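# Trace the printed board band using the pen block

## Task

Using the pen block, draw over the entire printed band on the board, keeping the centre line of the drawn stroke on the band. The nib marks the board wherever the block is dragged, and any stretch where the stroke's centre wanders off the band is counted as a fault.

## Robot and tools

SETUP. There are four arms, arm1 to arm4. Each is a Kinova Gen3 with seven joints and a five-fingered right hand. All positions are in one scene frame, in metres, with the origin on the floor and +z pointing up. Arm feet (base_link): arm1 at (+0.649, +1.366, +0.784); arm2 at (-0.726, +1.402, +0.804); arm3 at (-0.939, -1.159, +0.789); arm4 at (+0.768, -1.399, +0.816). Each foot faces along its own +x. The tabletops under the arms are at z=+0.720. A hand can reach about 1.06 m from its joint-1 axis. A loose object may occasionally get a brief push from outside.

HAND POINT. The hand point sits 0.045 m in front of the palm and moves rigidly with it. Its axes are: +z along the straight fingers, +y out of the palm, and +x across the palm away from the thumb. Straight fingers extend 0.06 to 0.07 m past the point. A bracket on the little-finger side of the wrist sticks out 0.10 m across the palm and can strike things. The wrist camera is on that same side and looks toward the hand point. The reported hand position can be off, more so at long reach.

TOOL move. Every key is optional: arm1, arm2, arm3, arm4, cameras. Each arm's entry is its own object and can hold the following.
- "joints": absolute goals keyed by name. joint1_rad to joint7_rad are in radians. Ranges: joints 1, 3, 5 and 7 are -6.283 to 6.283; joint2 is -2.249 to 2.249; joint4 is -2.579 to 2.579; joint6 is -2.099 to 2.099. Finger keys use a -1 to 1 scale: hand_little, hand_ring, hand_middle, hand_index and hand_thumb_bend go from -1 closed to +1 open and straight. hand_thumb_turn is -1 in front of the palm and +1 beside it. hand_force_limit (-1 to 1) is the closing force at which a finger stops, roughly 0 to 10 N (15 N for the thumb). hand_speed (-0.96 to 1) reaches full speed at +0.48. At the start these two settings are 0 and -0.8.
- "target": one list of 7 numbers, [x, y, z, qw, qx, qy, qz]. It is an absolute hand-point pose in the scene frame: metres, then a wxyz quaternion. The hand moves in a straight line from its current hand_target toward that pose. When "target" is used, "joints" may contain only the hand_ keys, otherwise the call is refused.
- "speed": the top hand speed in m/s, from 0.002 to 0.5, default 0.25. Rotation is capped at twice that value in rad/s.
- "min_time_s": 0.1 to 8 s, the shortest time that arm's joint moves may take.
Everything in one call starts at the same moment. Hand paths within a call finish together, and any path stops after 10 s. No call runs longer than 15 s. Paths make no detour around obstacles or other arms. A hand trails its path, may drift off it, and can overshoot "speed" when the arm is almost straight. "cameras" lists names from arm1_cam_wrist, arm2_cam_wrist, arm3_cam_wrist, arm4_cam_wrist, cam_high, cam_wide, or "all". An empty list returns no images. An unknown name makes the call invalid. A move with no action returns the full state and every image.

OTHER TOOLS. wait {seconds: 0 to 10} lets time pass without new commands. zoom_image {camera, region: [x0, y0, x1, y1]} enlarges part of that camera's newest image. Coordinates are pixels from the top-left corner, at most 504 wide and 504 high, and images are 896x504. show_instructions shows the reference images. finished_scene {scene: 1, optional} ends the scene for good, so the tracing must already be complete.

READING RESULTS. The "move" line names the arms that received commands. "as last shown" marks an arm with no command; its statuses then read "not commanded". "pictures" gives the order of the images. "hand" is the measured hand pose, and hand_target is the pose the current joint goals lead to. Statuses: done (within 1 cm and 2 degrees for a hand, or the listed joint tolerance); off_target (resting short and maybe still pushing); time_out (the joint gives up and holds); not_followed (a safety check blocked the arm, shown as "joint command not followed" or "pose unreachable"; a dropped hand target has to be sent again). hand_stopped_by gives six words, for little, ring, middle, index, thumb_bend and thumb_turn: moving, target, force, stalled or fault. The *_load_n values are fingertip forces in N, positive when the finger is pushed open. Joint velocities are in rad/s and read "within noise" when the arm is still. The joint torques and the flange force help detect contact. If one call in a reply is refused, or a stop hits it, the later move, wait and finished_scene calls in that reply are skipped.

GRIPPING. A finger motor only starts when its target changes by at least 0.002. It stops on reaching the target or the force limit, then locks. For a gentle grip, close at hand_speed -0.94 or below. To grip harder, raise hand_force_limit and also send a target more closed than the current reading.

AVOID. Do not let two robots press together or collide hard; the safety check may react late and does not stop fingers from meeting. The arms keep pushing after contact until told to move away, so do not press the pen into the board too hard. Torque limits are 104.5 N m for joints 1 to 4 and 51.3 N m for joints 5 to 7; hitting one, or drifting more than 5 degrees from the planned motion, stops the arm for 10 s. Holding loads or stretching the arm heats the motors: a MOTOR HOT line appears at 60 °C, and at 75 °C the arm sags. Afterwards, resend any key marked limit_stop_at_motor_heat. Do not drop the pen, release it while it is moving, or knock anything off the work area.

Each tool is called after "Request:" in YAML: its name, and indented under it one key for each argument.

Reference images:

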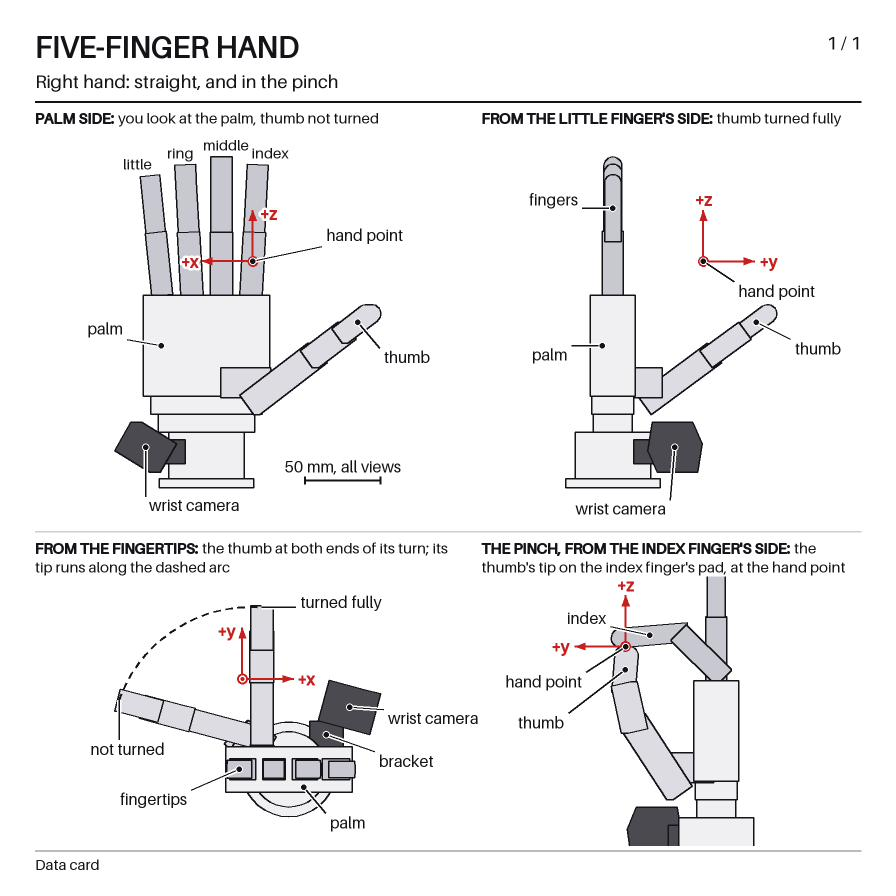

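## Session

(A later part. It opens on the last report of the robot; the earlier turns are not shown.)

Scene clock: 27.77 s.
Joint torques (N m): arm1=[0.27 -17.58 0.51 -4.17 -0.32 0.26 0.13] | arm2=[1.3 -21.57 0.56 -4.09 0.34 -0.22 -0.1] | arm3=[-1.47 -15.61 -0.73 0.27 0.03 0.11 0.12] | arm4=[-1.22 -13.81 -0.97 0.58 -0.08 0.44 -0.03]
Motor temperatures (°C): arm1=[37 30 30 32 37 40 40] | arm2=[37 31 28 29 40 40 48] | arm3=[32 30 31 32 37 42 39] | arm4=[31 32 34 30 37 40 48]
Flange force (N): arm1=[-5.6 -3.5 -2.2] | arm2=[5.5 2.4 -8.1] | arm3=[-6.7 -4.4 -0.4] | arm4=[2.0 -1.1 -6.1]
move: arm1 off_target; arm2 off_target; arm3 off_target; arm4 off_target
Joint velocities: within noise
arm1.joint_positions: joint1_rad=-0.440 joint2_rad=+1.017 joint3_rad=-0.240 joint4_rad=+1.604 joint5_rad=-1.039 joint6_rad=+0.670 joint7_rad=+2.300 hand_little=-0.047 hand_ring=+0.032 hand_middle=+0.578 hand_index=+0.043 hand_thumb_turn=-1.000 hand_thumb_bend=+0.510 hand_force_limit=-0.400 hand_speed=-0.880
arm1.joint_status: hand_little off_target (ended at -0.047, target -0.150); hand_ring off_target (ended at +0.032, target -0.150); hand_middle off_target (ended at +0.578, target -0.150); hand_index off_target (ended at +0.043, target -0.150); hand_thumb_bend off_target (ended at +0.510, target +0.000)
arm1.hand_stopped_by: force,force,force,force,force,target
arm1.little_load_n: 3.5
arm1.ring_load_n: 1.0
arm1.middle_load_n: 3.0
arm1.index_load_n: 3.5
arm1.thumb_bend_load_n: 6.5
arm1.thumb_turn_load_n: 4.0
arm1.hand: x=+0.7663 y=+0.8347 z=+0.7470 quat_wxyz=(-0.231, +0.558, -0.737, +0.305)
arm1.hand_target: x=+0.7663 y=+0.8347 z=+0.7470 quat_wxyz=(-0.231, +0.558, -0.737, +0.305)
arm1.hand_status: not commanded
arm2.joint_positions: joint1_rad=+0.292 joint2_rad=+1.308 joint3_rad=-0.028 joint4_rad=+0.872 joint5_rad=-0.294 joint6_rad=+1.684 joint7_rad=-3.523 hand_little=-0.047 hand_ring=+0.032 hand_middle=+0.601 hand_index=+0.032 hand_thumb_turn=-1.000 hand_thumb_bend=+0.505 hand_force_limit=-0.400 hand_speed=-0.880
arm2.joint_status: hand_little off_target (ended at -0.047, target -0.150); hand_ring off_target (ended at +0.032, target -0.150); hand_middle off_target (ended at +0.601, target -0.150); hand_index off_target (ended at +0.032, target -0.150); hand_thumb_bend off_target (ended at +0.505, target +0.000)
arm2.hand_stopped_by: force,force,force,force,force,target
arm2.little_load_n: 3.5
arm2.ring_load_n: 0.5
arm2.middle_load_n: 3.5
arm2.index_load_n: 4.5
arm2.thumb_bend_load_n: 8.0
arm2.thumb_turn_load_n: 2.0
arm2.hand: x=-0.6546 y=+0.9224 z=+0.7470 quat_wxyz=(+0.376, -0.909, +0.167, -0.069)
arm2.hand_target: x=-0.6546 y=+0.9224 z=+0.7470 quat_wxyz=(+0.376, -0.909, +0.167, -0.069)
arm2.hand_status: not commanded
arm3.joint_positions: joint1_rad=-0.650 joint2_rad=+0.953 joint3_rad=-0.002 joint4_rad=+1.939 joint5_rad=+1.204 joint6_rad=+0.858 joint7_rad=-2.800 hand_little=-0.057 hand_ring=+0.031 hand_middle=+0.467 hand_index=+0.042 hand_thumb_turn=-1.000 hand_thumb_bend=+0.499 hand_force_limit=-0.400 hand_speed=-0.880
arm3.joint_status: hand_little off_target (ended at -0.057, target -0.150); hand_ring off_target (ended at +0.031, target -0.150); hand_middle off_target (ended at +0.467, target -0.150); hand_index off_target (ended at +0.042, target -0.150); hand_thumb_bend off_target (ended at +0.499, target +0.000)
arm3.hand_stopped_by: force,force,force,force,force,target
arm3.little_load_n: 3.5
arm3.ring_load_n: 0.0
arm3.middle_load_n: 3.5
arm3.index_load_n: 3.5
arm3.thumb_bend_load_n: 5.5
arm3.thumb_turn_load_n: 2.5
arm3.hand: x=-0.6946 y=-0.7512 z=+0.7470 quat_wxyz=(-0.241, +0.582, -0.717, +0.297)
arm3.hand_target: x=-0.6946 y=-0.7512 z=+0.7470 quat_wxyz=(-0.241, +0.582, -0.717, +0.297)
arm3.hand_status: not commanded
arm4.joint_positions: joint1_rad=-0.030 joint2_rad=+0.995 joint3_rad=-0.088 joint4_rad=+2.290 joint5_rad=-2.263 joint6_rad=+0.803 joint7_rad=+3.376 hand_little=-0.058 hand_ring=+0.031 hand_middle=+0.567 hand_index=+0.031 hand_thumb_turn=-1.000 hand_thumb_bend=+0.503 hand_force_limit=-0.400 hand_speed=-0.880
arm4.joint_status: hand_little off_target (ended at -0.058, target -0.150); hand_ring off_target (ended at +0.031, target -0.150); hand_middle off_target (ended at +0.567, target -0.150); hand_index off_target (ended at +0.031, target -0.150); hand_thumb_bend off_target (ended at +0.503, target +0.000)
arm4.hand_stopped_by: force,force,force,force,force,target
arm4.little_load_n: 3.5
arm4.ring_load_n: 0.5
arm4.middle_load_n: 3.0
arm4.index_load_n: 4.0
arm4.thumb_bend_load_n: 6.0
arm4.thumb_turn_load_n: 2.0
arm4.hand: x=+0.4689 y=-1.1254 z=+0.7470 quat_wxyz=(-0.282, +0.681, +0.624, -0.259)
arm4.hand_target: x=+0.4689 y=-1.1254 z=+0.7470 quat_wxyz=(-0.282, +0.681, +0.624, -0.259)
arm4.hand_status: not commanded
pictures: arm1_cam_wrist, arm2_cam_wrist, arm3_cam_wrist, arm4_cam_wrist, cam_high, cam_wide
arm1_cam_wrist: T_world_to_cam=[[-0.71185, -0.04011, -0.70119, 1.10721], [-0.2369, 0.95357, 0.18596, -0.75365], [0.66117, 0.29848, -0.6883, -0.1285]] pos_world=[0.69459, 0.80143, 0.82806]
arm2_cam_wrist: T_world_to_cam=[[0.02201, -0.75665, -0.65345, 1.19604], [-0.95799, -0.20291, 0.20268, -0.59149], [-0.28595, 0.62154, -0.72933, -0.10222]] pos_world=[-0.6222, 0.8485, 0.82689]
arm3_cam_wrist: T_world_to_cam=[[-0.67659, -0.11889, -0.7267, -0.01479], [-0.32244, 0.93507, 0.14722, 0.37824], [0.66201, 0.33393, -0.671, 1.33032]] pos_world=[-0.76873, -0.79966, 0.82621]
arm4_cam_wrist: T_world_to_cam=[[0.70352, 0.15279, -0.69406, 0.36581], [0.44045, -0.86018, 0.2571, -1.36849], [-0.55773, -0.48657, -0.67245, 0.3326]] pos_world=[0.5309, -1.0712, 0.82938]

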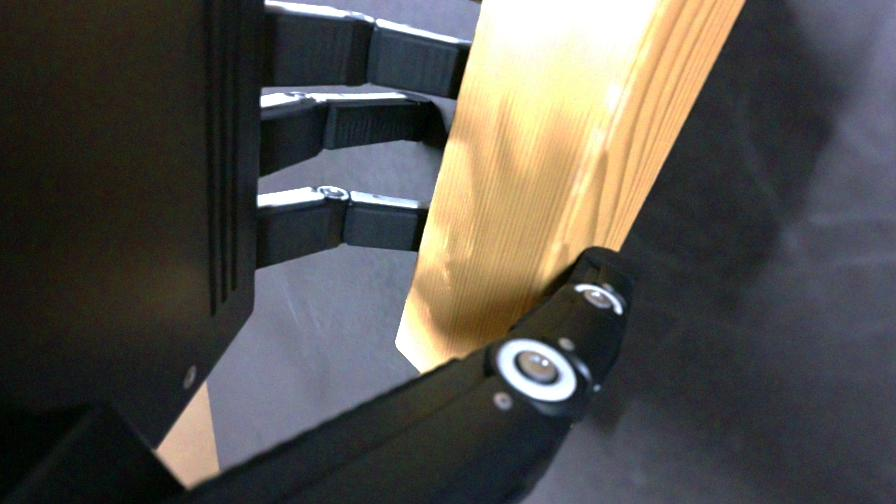

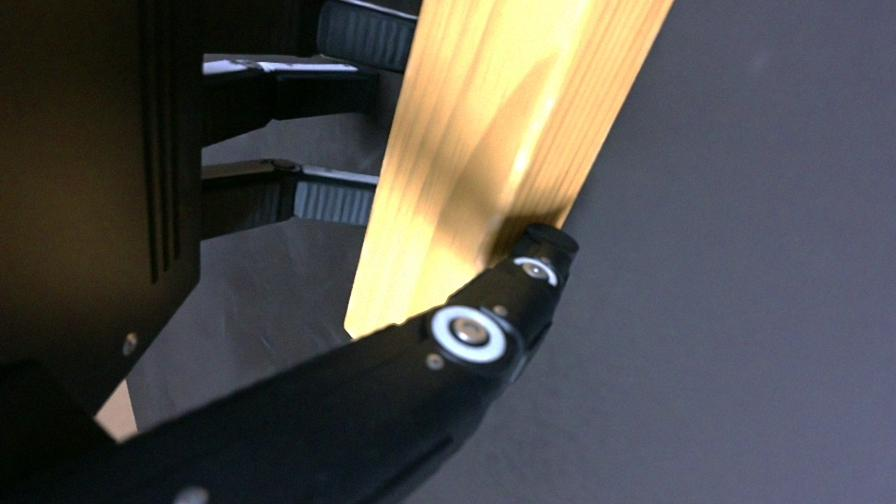

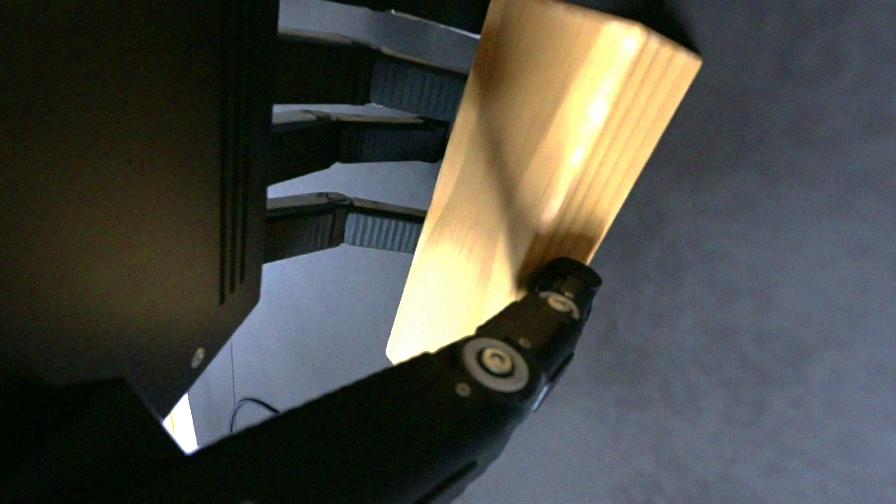

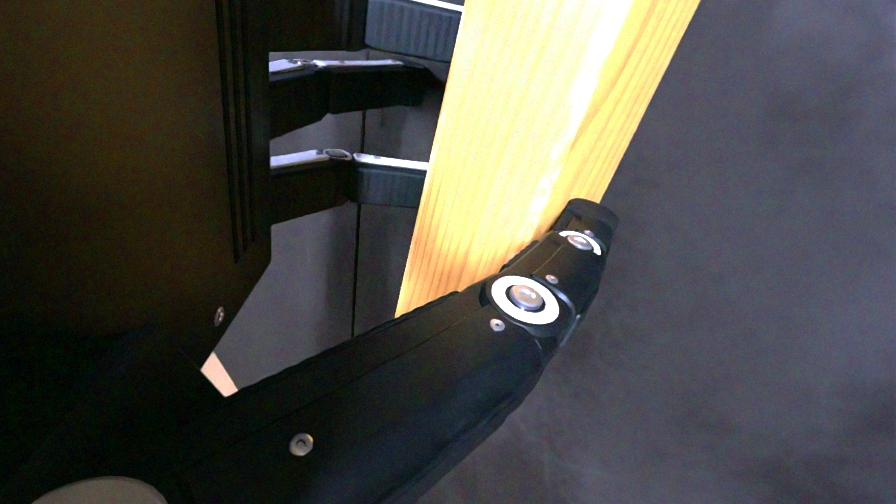

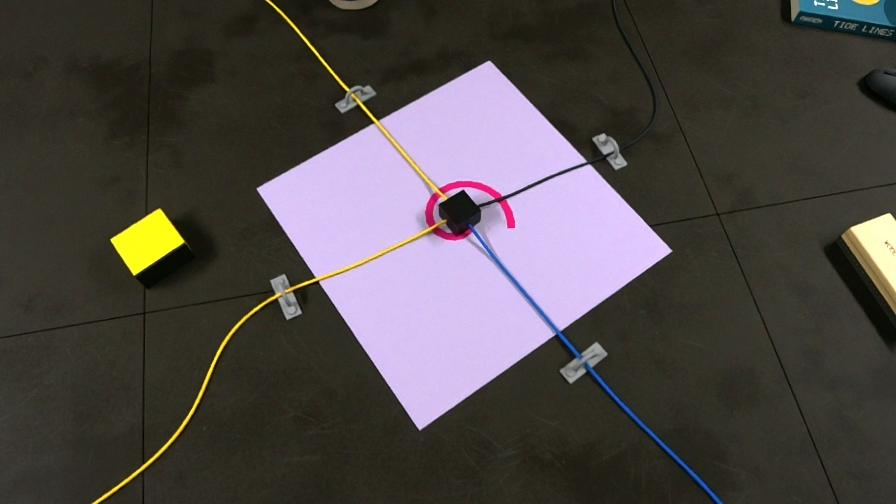

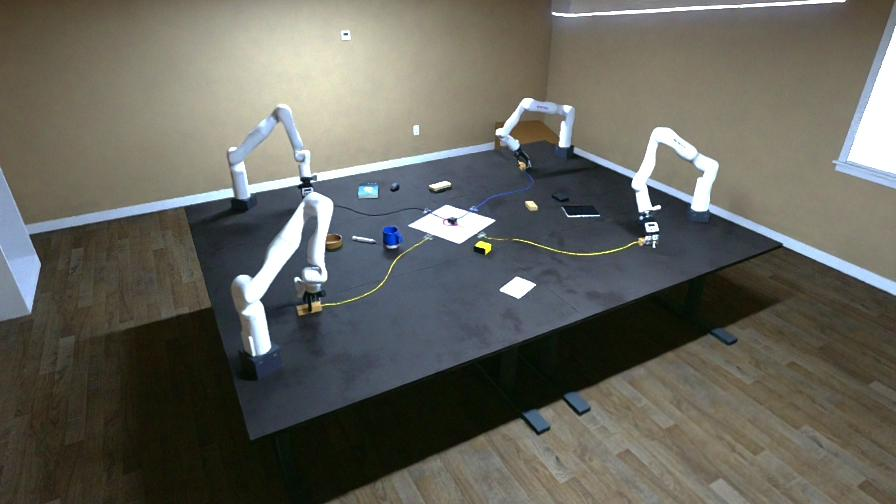

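Request:
move:
  arm1: {"target": [0.7663, 0.8347, 0.78, 0.23102, -0.55774, 0.73657, -0.30509], "speed": 0.05}
  arm2: {"target": [-0.6546, 0.9224, 0.78, 0.37639, -0.9087, 0.16678, -0.06908], "speed": 0.05}
  arm3: {"target": [-0.6946, -0.7512, 0.78, 0.2411, -0.58207, 0.71748, -0.29719], "speed": 0.05}
  arm4: {"target": [0.4689, -1.1254, 0.78, 0.28214, -0.68115, -0.62417, 0.25854], "speed": 0.05}
  cameras: ["all"]

Scene clock: 29.53 s.
Joint torques (N m): arm1=[-0.84 -19.23 -1.25 -5.18 -1.06 1.28 -0.01] | arm2=[0.66 -23.22 -0.3 -3.62 -0.21 1.48 -0.18] | arm3=[-0.47 -17.23 1.13 -0.47 0.55 1.61 0.05] | arm4=[-1.57 -15.46 -2.31 -0.73 0.04 1.8 -0.1]
Motor temperatures (°C): arm1=[37 30 30 32 37 40 40] | arm2=[37 31 28 29 40 40 48] | arm3=[32 30 31 32 37 42 39] | arm4=[31 32 34 30 37 40 48]
Flange force (N): arm1=[-5.2 1.0 -0.5] | arm2=[5.4 7.3 -6.2] | arm3=[-6.8 0.5 1.2] | arm4=[1.9 3.4 -3.4]
move: arm1 done; arm2 done; arm3 done; arm4 done
Joint velocities: within noise
arm1.joint_positions: joint1_rad=-0.453 joint2_rad=+0.948 joint3_rad=-0.220 joint4_rad=+1.613 joint5_rad=-1.015 joint6_rad=+0.711 joint7_rad=+2.237 hand_little=-0.047 hand_ring=+0.032 hand_middle=+0.578 hand_index=+0.043 hand_thumb_turn=-1.000 hand_thumb_bend=+0.510 hand_force_limit=-0.400 hand_speed=-0.880
arm1.joint_status: not commanded
arm1.hand_stopped_by: force,force,force,force,force,target
arm1.little_load_n: 3.5
arm1.ring_load_n: 0.5
arm1.middle_load_n: 0.0
arm1.index_load_n: 3.5
arm1.thumb_bend_load_n: 6.5
arm1.thumb_turn_load_n: 4.0
arm1.hand: x=+0.7663 y=+0.8347 z=+0.7800 quat_wxyz=(-0.231, +0.558, -0.737, +0.305)
arm1.hand_target: x=+0.7663 y=+0.8347 z=+0.7800 quat_wxyz=(-0.231, +0.558, -0.737, +0.305)
arm1.hand_status: done (0.000 m and 0.0 deg from the pose sent, 0.033 m and 0.0 deg at the start)
arm2.joint_positions: joint1_rad=+0.292 joint2_rad=+1.252 joint3_rad=-0.028 joint4_rad=+0.890 joint5_rad=-0.297 joint6_rad=+1.721 joint7_rad=-3.535 hand_little=-0.047 hand_ring=+0.032 hand_middle=+0.600 hand_index=+0.032 hand_thumb_turn=-1.000 hand_thumb_bend=+0.505 hand_force_limit=-0.400 hand_speed=-0.880
arm2.joint_status: not commanded
arm2.hand_stopped_by: force,force,force,force,force,target
arm2.little_load_n: 3.0
arm2.ring_load_n: 0.5
arm2.middle_load_n: 0.0
arm2.index_load_n: 4.5
arm2.thumb_bend_load_n: 8.0
arm2.thumb_turn_load_n: 2.5
arm2.hand: x=-0.6546 y=+0.9224 z=+0.7800 quat_wxyz=(+0.376, -0.909, +0.167, -0.069)
arm2.hand_target: x=-0.6546 y=+0.9224 z=+0.7800 quat_wxyz=(+0.376, -0.909, +0.167, -0.069)
arm2.hand_status: done (0.000 m and 0.0 deg from the pose sent, 0.033 m and 0.0 deg at the start)
arm3.joint_positions: joint1_rad=-0.641 joint2_rad=+0.872 joint3_rad=-0.016 joint4_rad=+1.949 joint5_rad=+1.156 joint6_rad=+0.894 joint7_rad=-2.721 hand_little=-0.057 hand_ring=+0.031 hand_middle=+0.466 hand_index=+0.042 hand_thumb_turn=-1.000 hand_thumb_bend=+0.499 hand_force_limit=-0.400 hand_speed=-0.880
arm3.joint_status: not commanded
arm3.hand_stopped_by: force,force,force,force,force,target
arm3.little_load_n: 3.0
arm3.ring_load_n: 0.0
arm3.middle_load_n: 0.0
arm3.index_load_n: 4.0
arm3.thumb_bend_load_n: 6.0
arm3.thumb_turn_load_n: 3.0
arm3.hand: x=-0.6946 y=-0.7512 z=+0.7800 quat_wxyz=(-0.241, +0.582, -0.717, +0.297)
arm3.hand_target: x=-0.6946 y=-0.7512 z=+0.7800 quat_wxyz=(-0.241, +0.582, -0.717, +0.297)
arm3.hand_status: done (0.000 m and 0.0 deg from the pose sent, 0.033 m and 0.0 deg at the start)
arm4.joint_positions: joint1_rad=-0.015 joint2_rad=+0.890 joint3_rad=-0.110 joint4_rad=+2.312 joint5_rad=-2.212 joint6_rad=+0.742 joint7_rad=+3.292 hand_little=-0.058 hand_ring=+0.031 hand_middle=+0.567 hand_index=+0.031 hand_thumb_turn=-1.000 hand_thumb_bend=+0.503 hand_force_limit=-0.400 hand_speed=-0.880
arm4.joint_status: not commanded
arm4.hand_stopped_by: force,force,force,force,force,target
arm4.little_load_n: 3.0
arm4.ring_load_n: 0.0
arm4.middle_load_n: 0.0
arm4.index_load_n: 4.0
arm4.thumb_bend_load_n: 6.5
arm4.thumb_turn_load_n: 2.5
arm4.hand: x=+0.4689 y=-1.1254 z=+0.7800 quat_wxyz=(-0.282, +0.681, +0.624, -0.259)
arm4.hand_target: x=+0.4689 y=-1.1254 z=+0.7800 quat_wxyz=(-0.282, +0.681, +0.624, -0.259)
arm4.hand_status: done (0.000 m and 0.0 deg from the pose sent, 0.033 m and 0.0 deg at the start)
pictures: arm1_cam_wrist, arm2_cam_wrist, arm3_cam_wrist, arm4_cam_wrist, cam_high, cam_wide
arm1_cam_wrist: T_world_to_cam=[[-0.71189, -0.04013, -0.70114, 1.13036], [-0.23691, 0.95356, 0.18597, -0.75979], [0.66112, 0.2985, -0.68835, -0.10573]] pos_world=[0.69459, 0.80143, 0.86106]
arm2_cam_wrist: T_world_to_cam=[[0.02192, -0.75662, -0.65349, 1.21756], [-0.95799, -0.20286, 0.20275, -0.59826], [-0.28597, 0.62159, -0.72928, -0.07825]] pos_world=[-0.6222, 0.8485, 0.85989]
arm3_cam_wrist: T_world_to_cam=[[-0.67664, -0.11892, -0.72665, 0.0091], [-0.32246, 0.93506, 0.14724, 0.37333], [0.66195, 0.33395, -0.67104, 1.35247]] pos_world=[-0.76873, -0.79966, 0.85921]
arm4_cam_wrist: T_world_to_cam=[[0.70354, 0.15273, -0.69405, 0.38862], [0.44045, -0.86014, 0.2572, -1.37703], [-0.5577, -0.48665, -0.67242, 0.35466]] pos_world=[0.5309, -1.0712, 0.86238]

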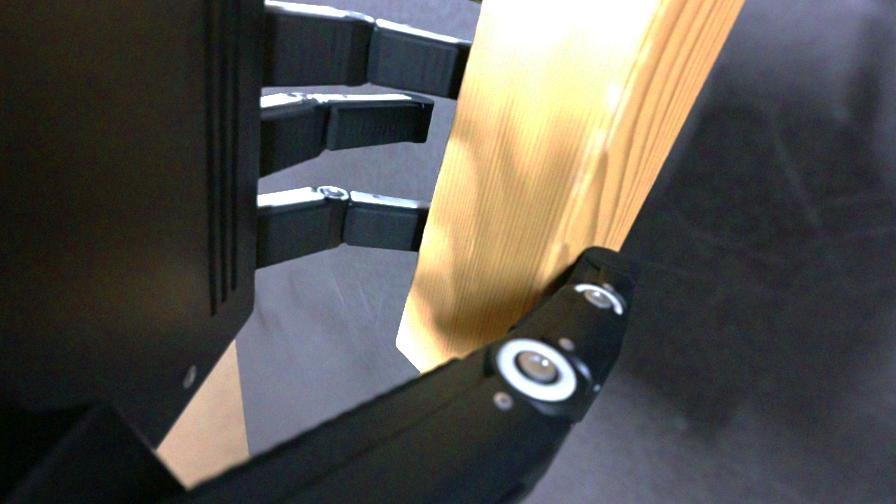

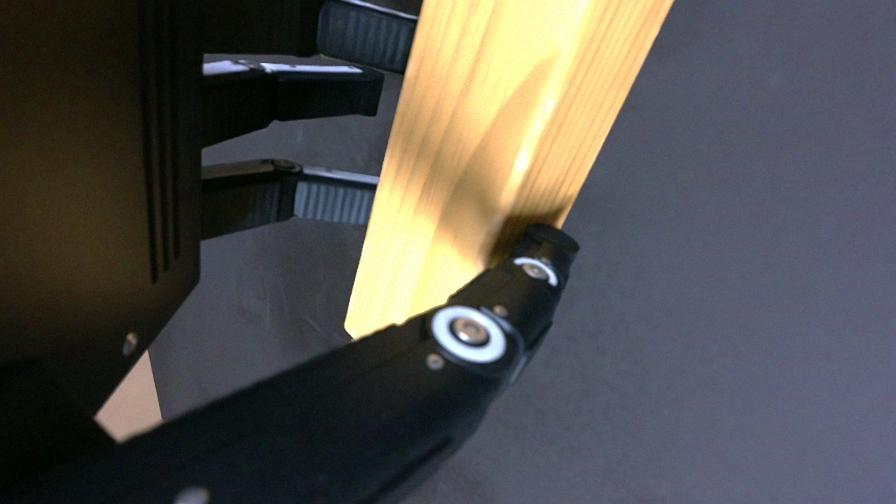

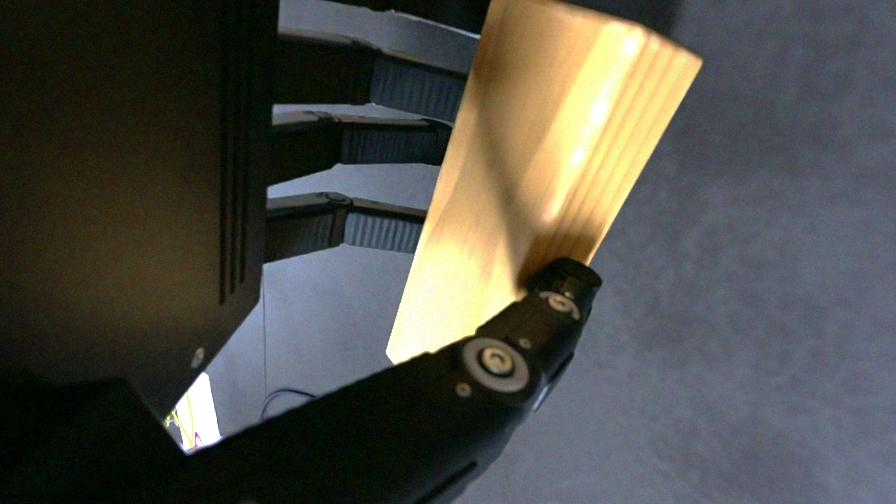

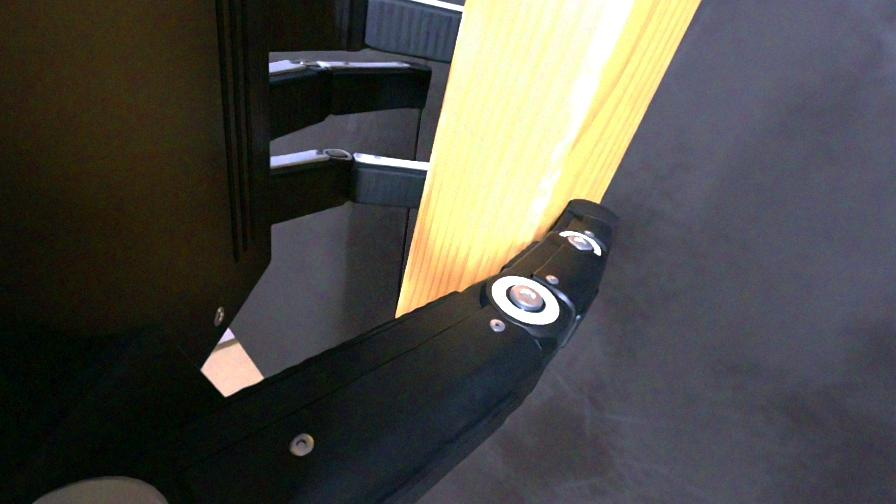

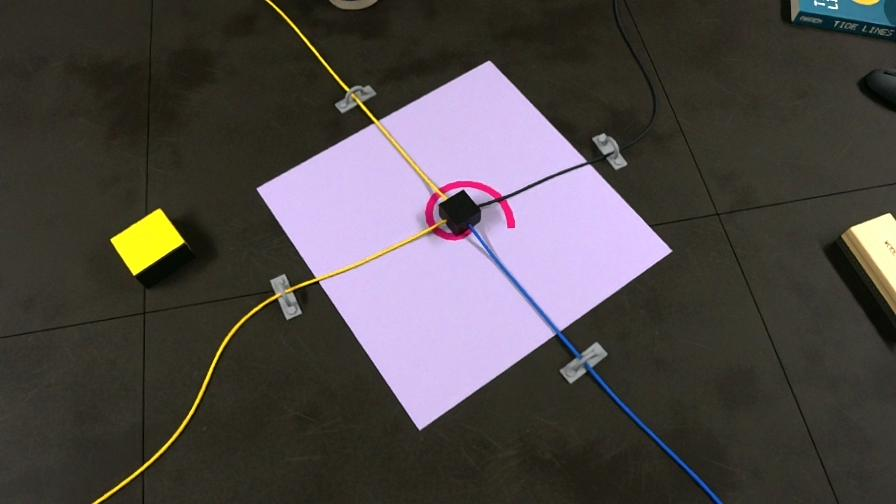

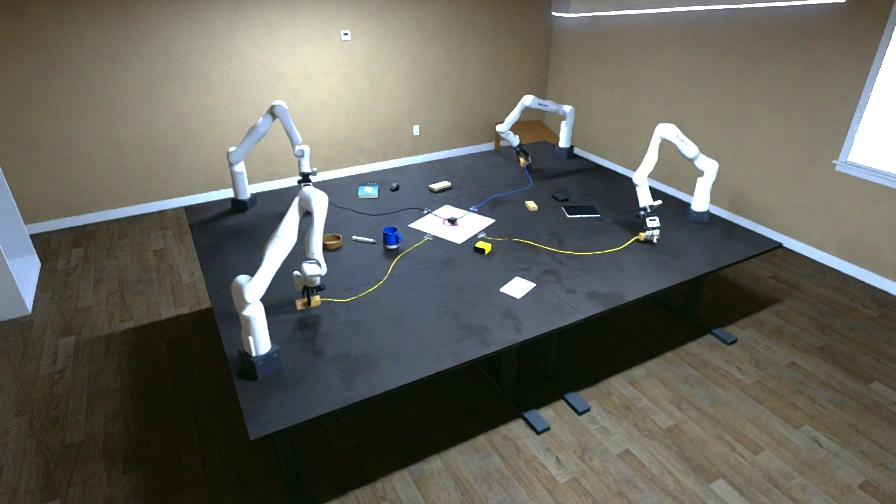

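Request:
move:
  arm1: {"joints": {"hand_index": -0.3, "hand_middle": -0.3, "hand_ring": -0.3, "hand_little": -0.3, "hand_thumb_bend": -0.1, "hand_force_limit": 0.1, "hand_speed": -0.85}}
  arm2: {"joints": {"hand_index": -0.3, "hand_middle": -0.3, "hand_ring": -0.3, "hand_little": -0.3, "hand_thumb_bend": -0.1, "hand_force_limit": 0.1, "hand_speed": -0.85}}
  arm3: {"joints": {"hand_index": -0.3, "hand_middle": -0.3, "hand_ring": -0.3, "hand_little": -0.3, "hand_thumb_bend": -0.1, "hand_force_limit": 0.1, "hand_speed": -0.85}}
  arm4: {"joints": {"hand_index": -0.3, "hand_middle": -0.3, "hand_ring": -0.3, "hand_little": -0.3, "hand_thumb_bend": -0.1, "hand_force_limit": 0.1, "hand_speed": -0.85}}
  cameras: ["arm1_cam_wrist", "arm2_cam_wrist", "arm3_cam_wrist", "arm4_cam_wrist"]

Scene clock: 31.60 s.
Joint torques (N m): arm1=[-0.86 -19.29 -1.16 -5.14 -1.09 1.3 0.02] | arm2=[0.59 -23.33 -0.33 -3.63 -0.22 1.51 -0.18] | arm3=[-0.53 -17.24 1.17 -0.5 0.53 1.6 0.05] | arm4=[-1.56 -15.48 -2.31 -0.71 0.03 1.79 -0.09]
Motor temperatures (°C): arm1=[37 30 30 32 37 40 40] | arm2=[37 31 28 29 40 40 48] | arm3=[32 30 31 32 37 42 39] | arm4=[31 32 34 30 37 40 48]
Flange force (N): arm1=[-5.1 1.1 -0.3] | arm2=[5.3 7.5 -6.1] | arm3=[-6.7 0.5 1.2] | arm4=[2.0 3.4 -3.3]
move: arm1 off_target; arm2 off_target; arm3 off_target; arm4 off_target
Joint velocities: within noise
arm1.joint_positions: joint1_rad=-0.453 joint2_rad=+0.948 joint3_rad=-0.220 joint4_rad=+1.613 joint5_rad=-1.015 joint6_rad=+0.712 joint7_rad=+2.237 hand_little=-0.100 hand_ring=-0.007 hand_middle=+0.040 hand_index=+0.032 hand_thumb_turn=-0.999 hand_thumb_bend=+0.513 hand_force_limit=+0.100 hand_speed=-0.850
arm1.joint_status: hand_little off_target (ended at -0.100, target -0.300); hand_ring off_target (ended at -0.007, target -0.300); hand_middle off_target (ended at +0.040, target -0.300); hand_index off_target (ended at +0.032, target -0.300); hand_thumb_bend off_target (ended at +0.513, target -0.100); the others done
arm1.hand_stopped_by: force,force,force,force,force,target
arm1.little_load_n: 4.0
arm1.ring_load_n: 3.5
arm1.middle_load_n: 9.0
arm1.index_load_n: 2.0
arm1.thumb_bend_load_n: 15.5
arm1.thumb_turn_load_n: 9.5
arm1.hand: x=+0.7663 y=+0.8347 z=+0.7800 quat_wxyz=(-0.231, +0.558, -0.737, +0.305)
arm1.hand_target: x=+0.7663 y=+0.8347 z=+0.7800 quat_wxyz=(-0.231, +0.558, -0.737, +0.305)
arm1.hand_status: not commanded
arm2.joint_positions: joint1_rad=+0.292 joint2_rad=+1.252 joint3_rad=-0.028 joint4_rad=+0.890 joint5_rad=-0.297 joint6_rad=+1.721 joint7_rad=-3.535 hand_little=-0.113 hand_ring=-0.007 hand_middle=+0.034 hand_index=+0.021 hand_thumb_turn=-0.999 hand_thumb_bend=+0.507 hand_force_limit=+0.100 hand_speed=-0.850
arm2.joint_status: hand_little off_target (ended at -0.113, target -0.300); hand_ring off_target (ended at -0.007, target -0.300); hand_middle off_target (ended at +0.034, target -0.300); hand_index off_target (ended at +0.021, target -0.300); hand_thumb_bend off_target (ended at +0.507, target -0.100); the others done
arm2.hand_stopped_by: force,force,force,force,force,target
arm2.little_load_n: 5.0
arm2.ring_load_n: 1.5
arm2.middle_load_n: 7.0
arm2.index_load_n: 3.5
arm2.thumb_bend_load_n: 16.5
arm2.thumb_turn_load_n: 6.5
arm2.hand: x=-0.6546 y=+0.9224 z=+0.7800 quat_wxyz=(+0.376, -0.909, +0.167, -0.069)
arm2.hand_target: x=-0.6546 y=+0.9224 z=+0.7800 quat_wxyz=(+0.376, -0.909, +0.167, -0.069)
arm2.hand_status: not commanded
arm3.joint_positions: joint1_rad=-0.641 joint2_rad=+0.872 joint3_rad=-0.016 joint4_rad=+1.949 joint5_rad=+1.156 joint6_rad=+0.894 joint7_rad=-2.721 hand_little=-0.166 hand_ring=-0.035 hand_middle=+0.025 hand_index=+0.031 hand_thumb_turn=-0.999 hand_thumb_bend=+0.499 hand_force_limit=+0.100 hand_speed=-0.850
arm3.joint_status: hand_little off_target (ended at -0.166, target -0.300); hand_ring off_target (ended at -0.035, target -0.300); hand_middle off_target (ended at +0.025, target -0.300); hand_index off_target (ended at +0.031, target -0.300); hand_thumb_bend off_target (ended at +0.499, target -0.100); the others done
arm3.hand_stopped_by: force,force,force,force,force,target
arm3.little_load_n: 5.0
arm3.ring_load_n: 2.0
arm3.middle_load_n: 6.5
arm3.index_load_n: 3.0
arm3.thumb_bend_load_n: 14.5
arm3.thumb_turn_load_n: 7.5
arm3.hand: x=-0.6946 y=-0.7512 z=+0.7800 quat_wxyz=(-0.241, +0.582, -0.717, +0.297)
arm3.hand_target: x=-0.6946 y=-0.7512 z=+0.7800 quat_wxyz=(-0.241, +0.582, -0.717, +0.297)
arm3.hand_status: not commanded
arm4.joint_positions: joint1_rad=-0.015 joint2_rad=+0.890 joint3_rad=-0.110 joint4_rad=+2.312 joint5_rad=-2.212 joint6_rad=+0.742 joint7_rad=+3.292 hand_little=-0.139 hand_ring=-0.022 hand_middle=+0.027 hand_index=+0.020 hand_thumb_turn=-1.000 hand_thumb_bend=+0.503 hand_force_limit=+0.100 hand_speed=-0.850
arm4.joint_status: hand_little off_target (ended at -0.139, target -0.300); hand_ring off_target (ended at -0.022, target -0.300); hand_middle off_target (ended at +0.027, target -0.300); hand_index off_target (ended at +0.020, target -0.300); hand_thumb_bend off_target (ended at +0.503, target -0.100); the others done
arm4.hand_stopped_by: force,force,force,force,force,target
arm4.little_load_n: 4.5
arm4.ring_load_n: 2.0
arm4.middle_load_n: 6.5
arm4.index_load_n: 3.0
arm4.thumb_bend_load_n: 14.0
arm4.thumb_turn_load_n: 7.5
arm4.hand: x=+0.4689 y=-1.1254 z=+0.7800 quat_wxyz=(-0.282, +0.681, +0.624, -0.259)
arm4.hand_target: x=+0.4689 y=-1.1254 z=+0.7800 quat_wxyz=(-0.282, +0.681, +0.624, -0.259)
arm4.hand_status: not commanded
arm1_cam_wrist: T_world_to_cam=[[-0.7118, -0.04009, -0.70124, 1.13034], [-0.23691, 0.95357, 0.18597, -0.75979], [0.66122, 0.2985, -0.68825, -0.10589]] pos_world=[0.69459, 0.80143, 0.86106]
arm2_cam_wrist: T_world_to_cam=[[0.02192, -0.75662, -0.65349, 1.21756], [-0.95799, -0.20286, 0.20275, -0.59826], [-0.28597, 0.62159, -0.72928, -0.07825]] pos_world=[-0.6222, 0.8485, 0.85989]
arm3_cam_wrist: T_world_to_cam=[[-0.67661, -0.11883, -0.72669, 0.00922], [-0.32239, 0.93508, 0.14727, 0.37338], [0.66201, 0.33392, -0.671, 1.35246]] pos_world=[-0.76873, -0.79966, 0.85921]
arm4_cam_wrist: T_world_to_cam=[[0.70348, 0.15276, -0.6941, 0.38874], [0.44043, -0.8602, 0.25707, -1.37696], [-0.5578, -0.48654, -0.67241, 0.35482]] pos_world=[0.5309, -1.0712, 0.86238]

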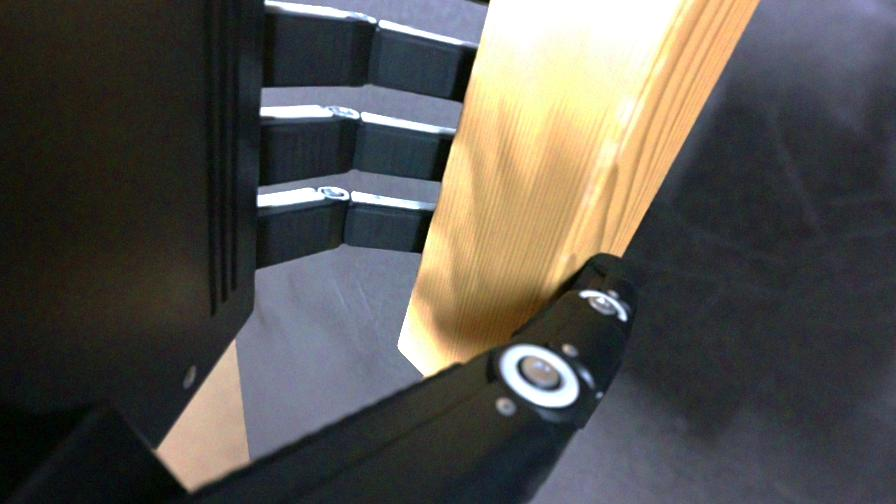

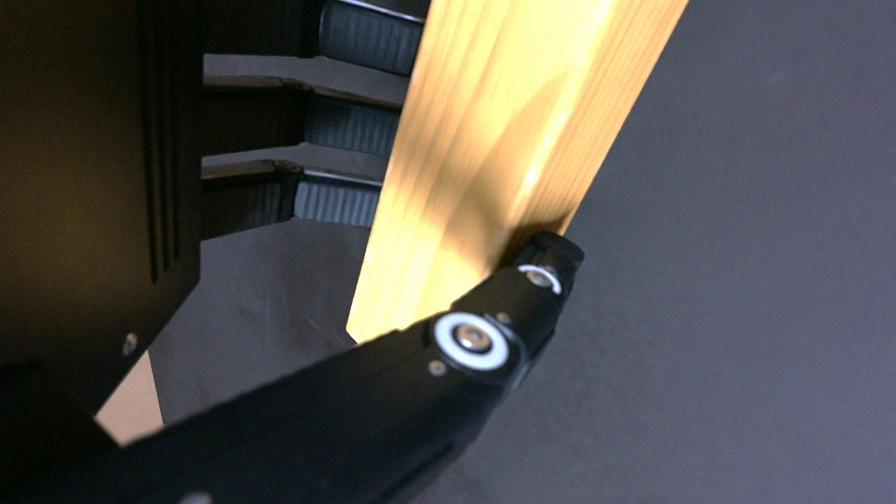

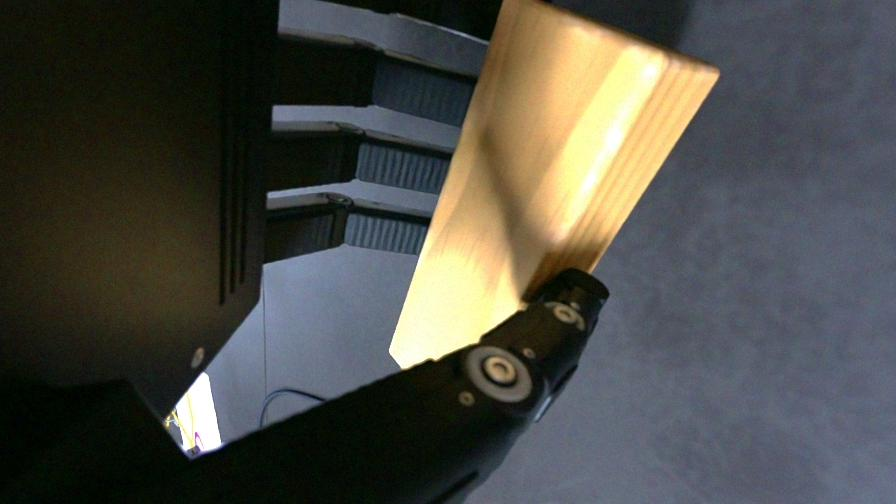

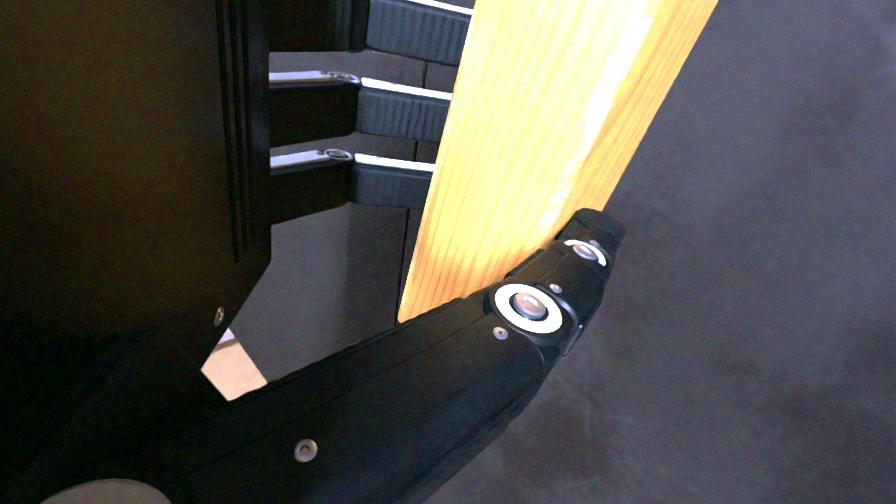

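Request:
move:
  arm1: {"target": [0.8016, 0.8390, 0.78, 0.17343, -0.41871, 0.82355, -0.34112], "speed": 0.1}
  arm2: {"target": [-0.6331, 0.9744, 0.78, 0.33423, -0.80691, 0.44995, -0.18637], "speed": 0.1}
  arm3: {"target": [-0.7164, -0.7576, 0.78, 0.17522, -0.42302, 0.82135, -0.34021], "speed": 0.1}
  arm4: {"target": [0.5725, -1.0971, 0.78, 0.18844, -0.45494, -0.80411, 0.33307], "speed": 0.1}
  cameras: ["all"]

Scene clock: 36.77 s.
Joint torques (N m): arm1=[-0.87 -17.32 -2.91 -4.33 -0.21 1.83 -0.06] | arm2=[0.6 -20.16 -1.04 -2.27 -0.51 1.31 -0.21] | arm3=[-0.52 -18.63 0.75 -1.07 0.68 1.6 0.04] | arm4=[-1.57 -17.35 -1.55 -1.9 -0.59 1.73 -0.08]
Motor temperatures (°C): arm1=[37 30 30 32 37 40 40] | arm2=[37 32 28 29 40 40 48] | arm3=[32 30 31 32 37 42 39] | arm4=[31 32 34 30 37 40 48]
Flange force (N): arm1=no reading | arm2=[6.0 2.8 -1.8] | arm3=[-6.9 2.7 -1.4] | arm4=[-2.2 2.5 -1.7]
move: arm1 done; arm2 done; arm3 done; arm4 done
Joint velocities: within noise
arm1.joint_positions: joint1_rad=-0.345 joint2_rad=+0.924 joint3_rad=-0.528 joint4_rad=+1.870 joint5_rad=-1.729 joint6_rad=+0.236 joint7_rad=+2.711 hand_little=-0.100 hand_ring=-0.007 hand_middle=+0.040 hand_index=+0.032 hand_thumb_turn=-0.999 hand_thumb_bend=+0.513 hand_force_limit=+0.100 hand_speed=-0.850
arm1.joint_status: not commanded
arm1.hand_stopped_by: force,force,force,force,force,target
arm1.little_load_n: 4.5
arm1.ring_load_n: 4.0
arm1.middle_load_n: 9.0
arm1.index_load_n: 2.5
arm1.thumb_bend_load_n: 15.5
arm1.thumb_turn_load_n: 9.5
arm1.hand: x=+0.8016 y=+0.8390 z=+0.7800 quat_wxyz=(-0.173, +0.419, -0.824, +0.341)
arm1.hand_target: x=+0.8016 y=+0.8390 z=+0.7800 quat_wxyz=(-0.173, +0.419, -0.824, +0.341)
arm1.hand_status: done (0.000 m and 0.0 deg from the pose sent, 0.036 m and 20.4 deg at the start)
arm2.joint_positions: joint1_rad=+0.434 joint2_rad=+1.041 joint3_rad=-0.036 joint4_rad=+1.452 joint5_rad=-0.640 joint6_rad=+1.228 joint7_rad=-3.717 hand_little=-0.113 hand_ring=-0.007 hand_middle=+0.034 hand_index=+0.021 hand_thumb_turn=-0.999 hand_thumb_bend=+0.507 hand_force_limit=+0.100 hand_speed=-0.850
arm2.joint_status: not commanded
arm2.hand_stopped_by: force,force,force,force,force,target
arm2.little_load_n: 5.5
arm2.ring_load_n: 1.5
arm2.middle_load_n: 7.0
arm2.index_load_n: 3.5
arm2.thumb_bend_load_n: 16.5
arm2.thumb_turn_load_n: 6.5
arm2.hand: x=-0.6331 y=+0.9744 z=+0.7800 quat_wxyz=(+0.334, -0.807, +0.450, -0.186)
arm2.hand_target: x=-0.6331 y=+0.9744 z=+0.7800 quat_wxyz=(+0.334, -0.807, +0.450, -0.186)
arm2.hand_status: done (0.000 m and 0.0 deg from the pose sent, 0.056 m and 37.5 deg at the start)
arm3.joint_positions: joint1_rad=-0.627 joint2_rad=+0.940 joint3_rad=-0.065 joint4_rad=+1.708 joint5_rad=+0.774 joint6_rad=+1.153 joint7_rad=-2.710 hand_little=-0.166 hand_ring=-0.035 hand_middle=+0.025 hand_index=+0.031 hand_thumb_turn=-0.999 hand_thumb_bend=+0.499 hand_force_limit=+0.100 hand_speed=-0.850
arm3.joint_status: not commanded
arm3.hand_stopped_by: force,force,force,force,force,target
arm3.little_load_n: 5.0
arm3.ring_load_n: 2.0
arm3.middle_load_n: 6.0
arm3.index_load_n: 3.0
arm3.thumb_bend_load_n: 15.0
arm3.thumb_turn_load_n: 7.5
arm3.hand: x=-0.7164 y=-0.7576 z=+0.7800 quat_wxyz=(-0.175, +0.423, -0.821, +0.340)
arm3.hand_target: x=-0.7164 y=-0.7576 z=+0.7800 quat_wxyz=(-0.175, +0.423, -0.821, +0.340)
arm3.hand_status: done (0.000 m and 0.0 deg from the pose sent, 0.023 m and 23.6 deg at the start)
arm4.joint_positions: joint1_rad=+0.141 joint2_rad=+0.924 joint3_rad=+0.046 joint4_rad=+1.932 joint5_rad=-1.018 joint6_rad=+0.935 joint7_rad=+2.829 hand_little=-0.139 hand_ring=-0.022 hand_middle=+0.027 hand_index=+0.020 hand_thumb_turn=-1.000 hand_thumb_bend=+0.503 hand_force_limit=+0.100 hand_speed=-0.850
arm4.joint_status: not commanded
arm4.hand_stopped_by: force,force,force,force,force,target
arm4.little_load_n: 4.5
arm4.ring_load_n: 2.0
arm4.middle_load_n: 6.0
arm4.index_load_n: 3.0
arm4.thumb_bend_load_n: 14.0
arm4.thumb_turn_load_n: 7.5
arm4.hand: x=+0.5725 y=-1.0971 z=+0.7800 quat_wxyz=(-0.188, +0.455, +0.804, -0.333)
arm4.hand_target: x=+0.5725 y=-1.0971 z=+0.7800 quat_wxyz=(-0.188, +0.455, +0.804, -0.333)
arm4.hand_status: done (0.000 m and 0.0 deg from the pose sent, 0.107 m and 36.0 deg at the start)
pictures: arm1_cam_wrist, arm2_cam_wrist, arm3_cam_wrist, arm4_cam_wrist, cam_high, cam_wide
arm1_cam_wrist: T_world_to_cam=[[-0.6813, 0.21018, -0.70118, 0.92117], [0.1098, 0.9764, 0.18599, -1.05262], [0.72372, 0.04973, -0.6883, 0.02816]] pos_world=[0.7228, 0.83276, 0.86106]
arm2_cam_wrist: T_world_to_cam=[[-0.44308, -0.61368, -0.65351, 0.82276], [-0.88359, 0.42212, 0.20269, -1.12894], [0.15147, 0.66724, -0.72928, 0.12804]] pos_world=[-0.65236, 0.89602, 0.85989]
arm3_cam_wrist: T_world_to_cam=[[-0.66759, 0.1621, -0.72667, 0.21299], [0.07904, 0.98593, 0.14732, 0.69841], [0.74032, 0.04091, -0.67101, 1.20315]] pos_world=[-0.80373, -0.77233, 0.85921]
arm4_cam_wrist: T_world_to_cam=[[0.4794, 0.5371, -0.69405, 0.86144], [0.86191, -0.43704, 0.25714, -1.17531], [-0.16522, -0.72147, -0.67244, -0.05608]] pos_world=[0.59077, -1.01679, 0.86238]

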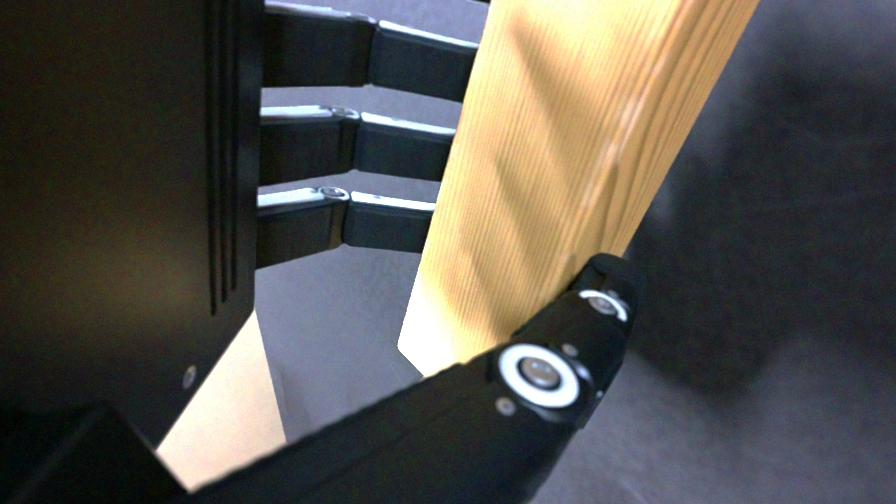

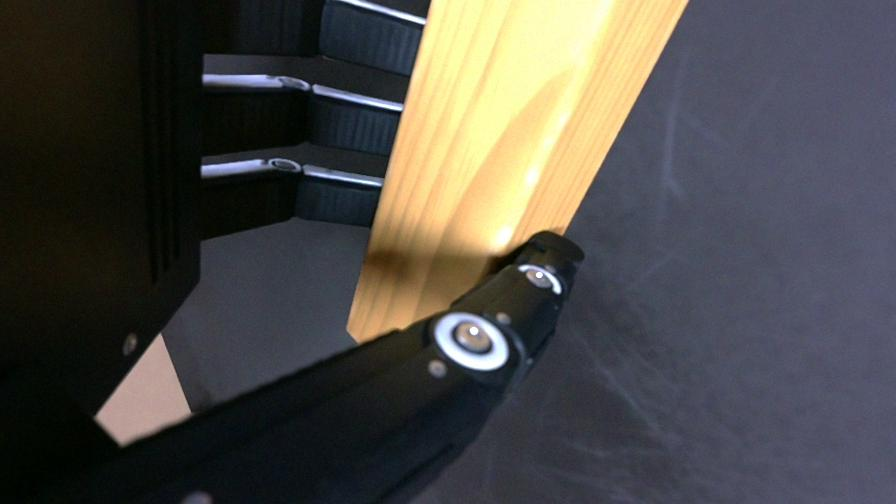

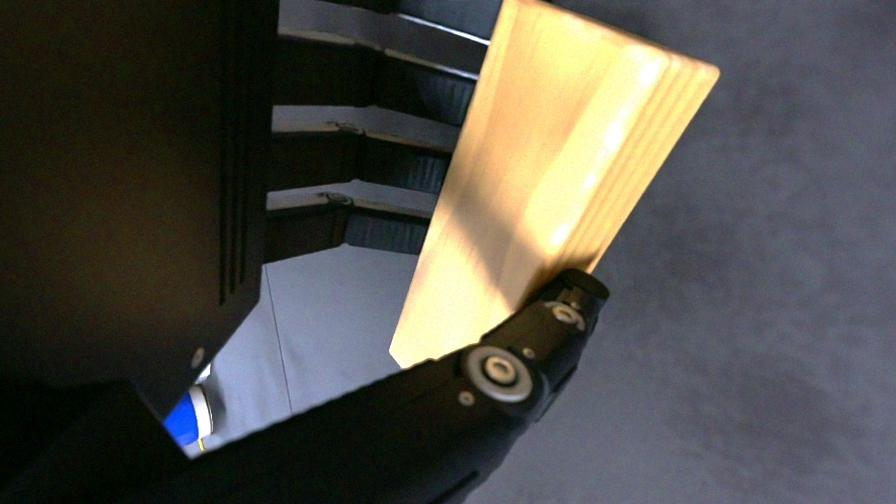

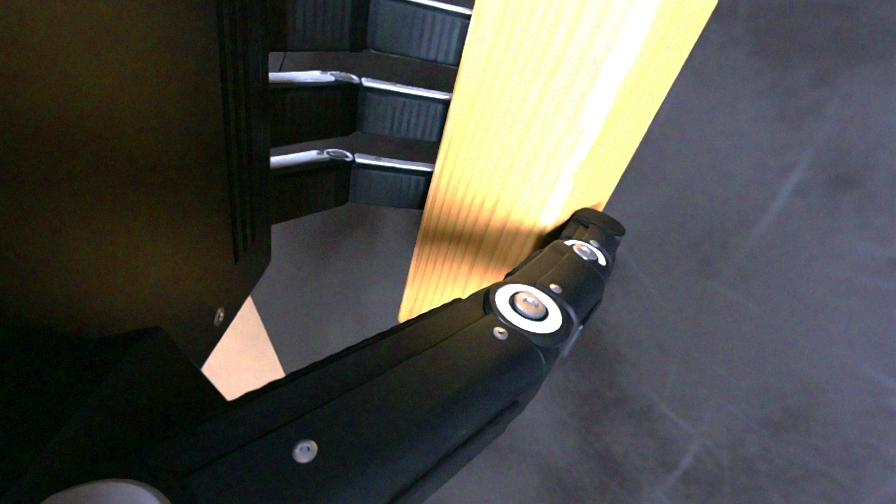

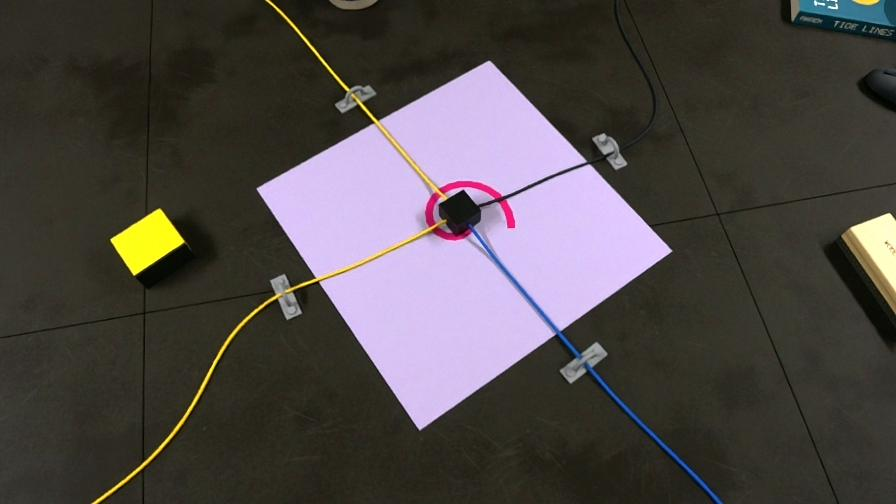

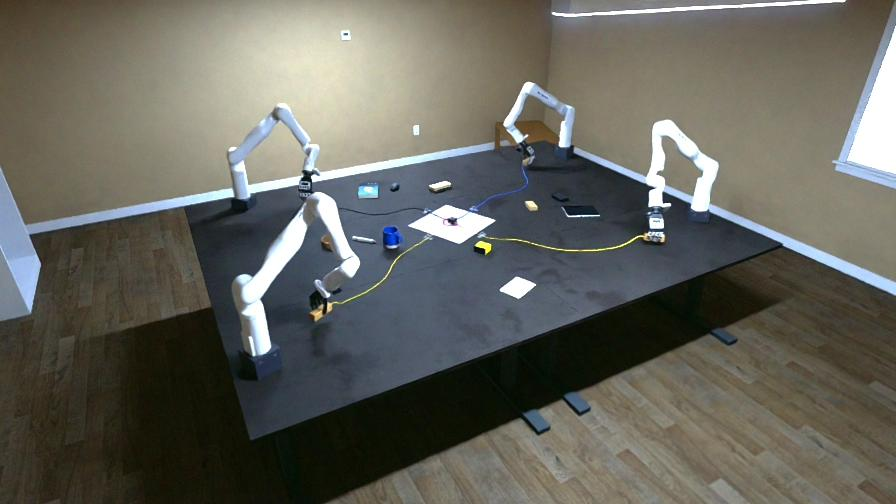

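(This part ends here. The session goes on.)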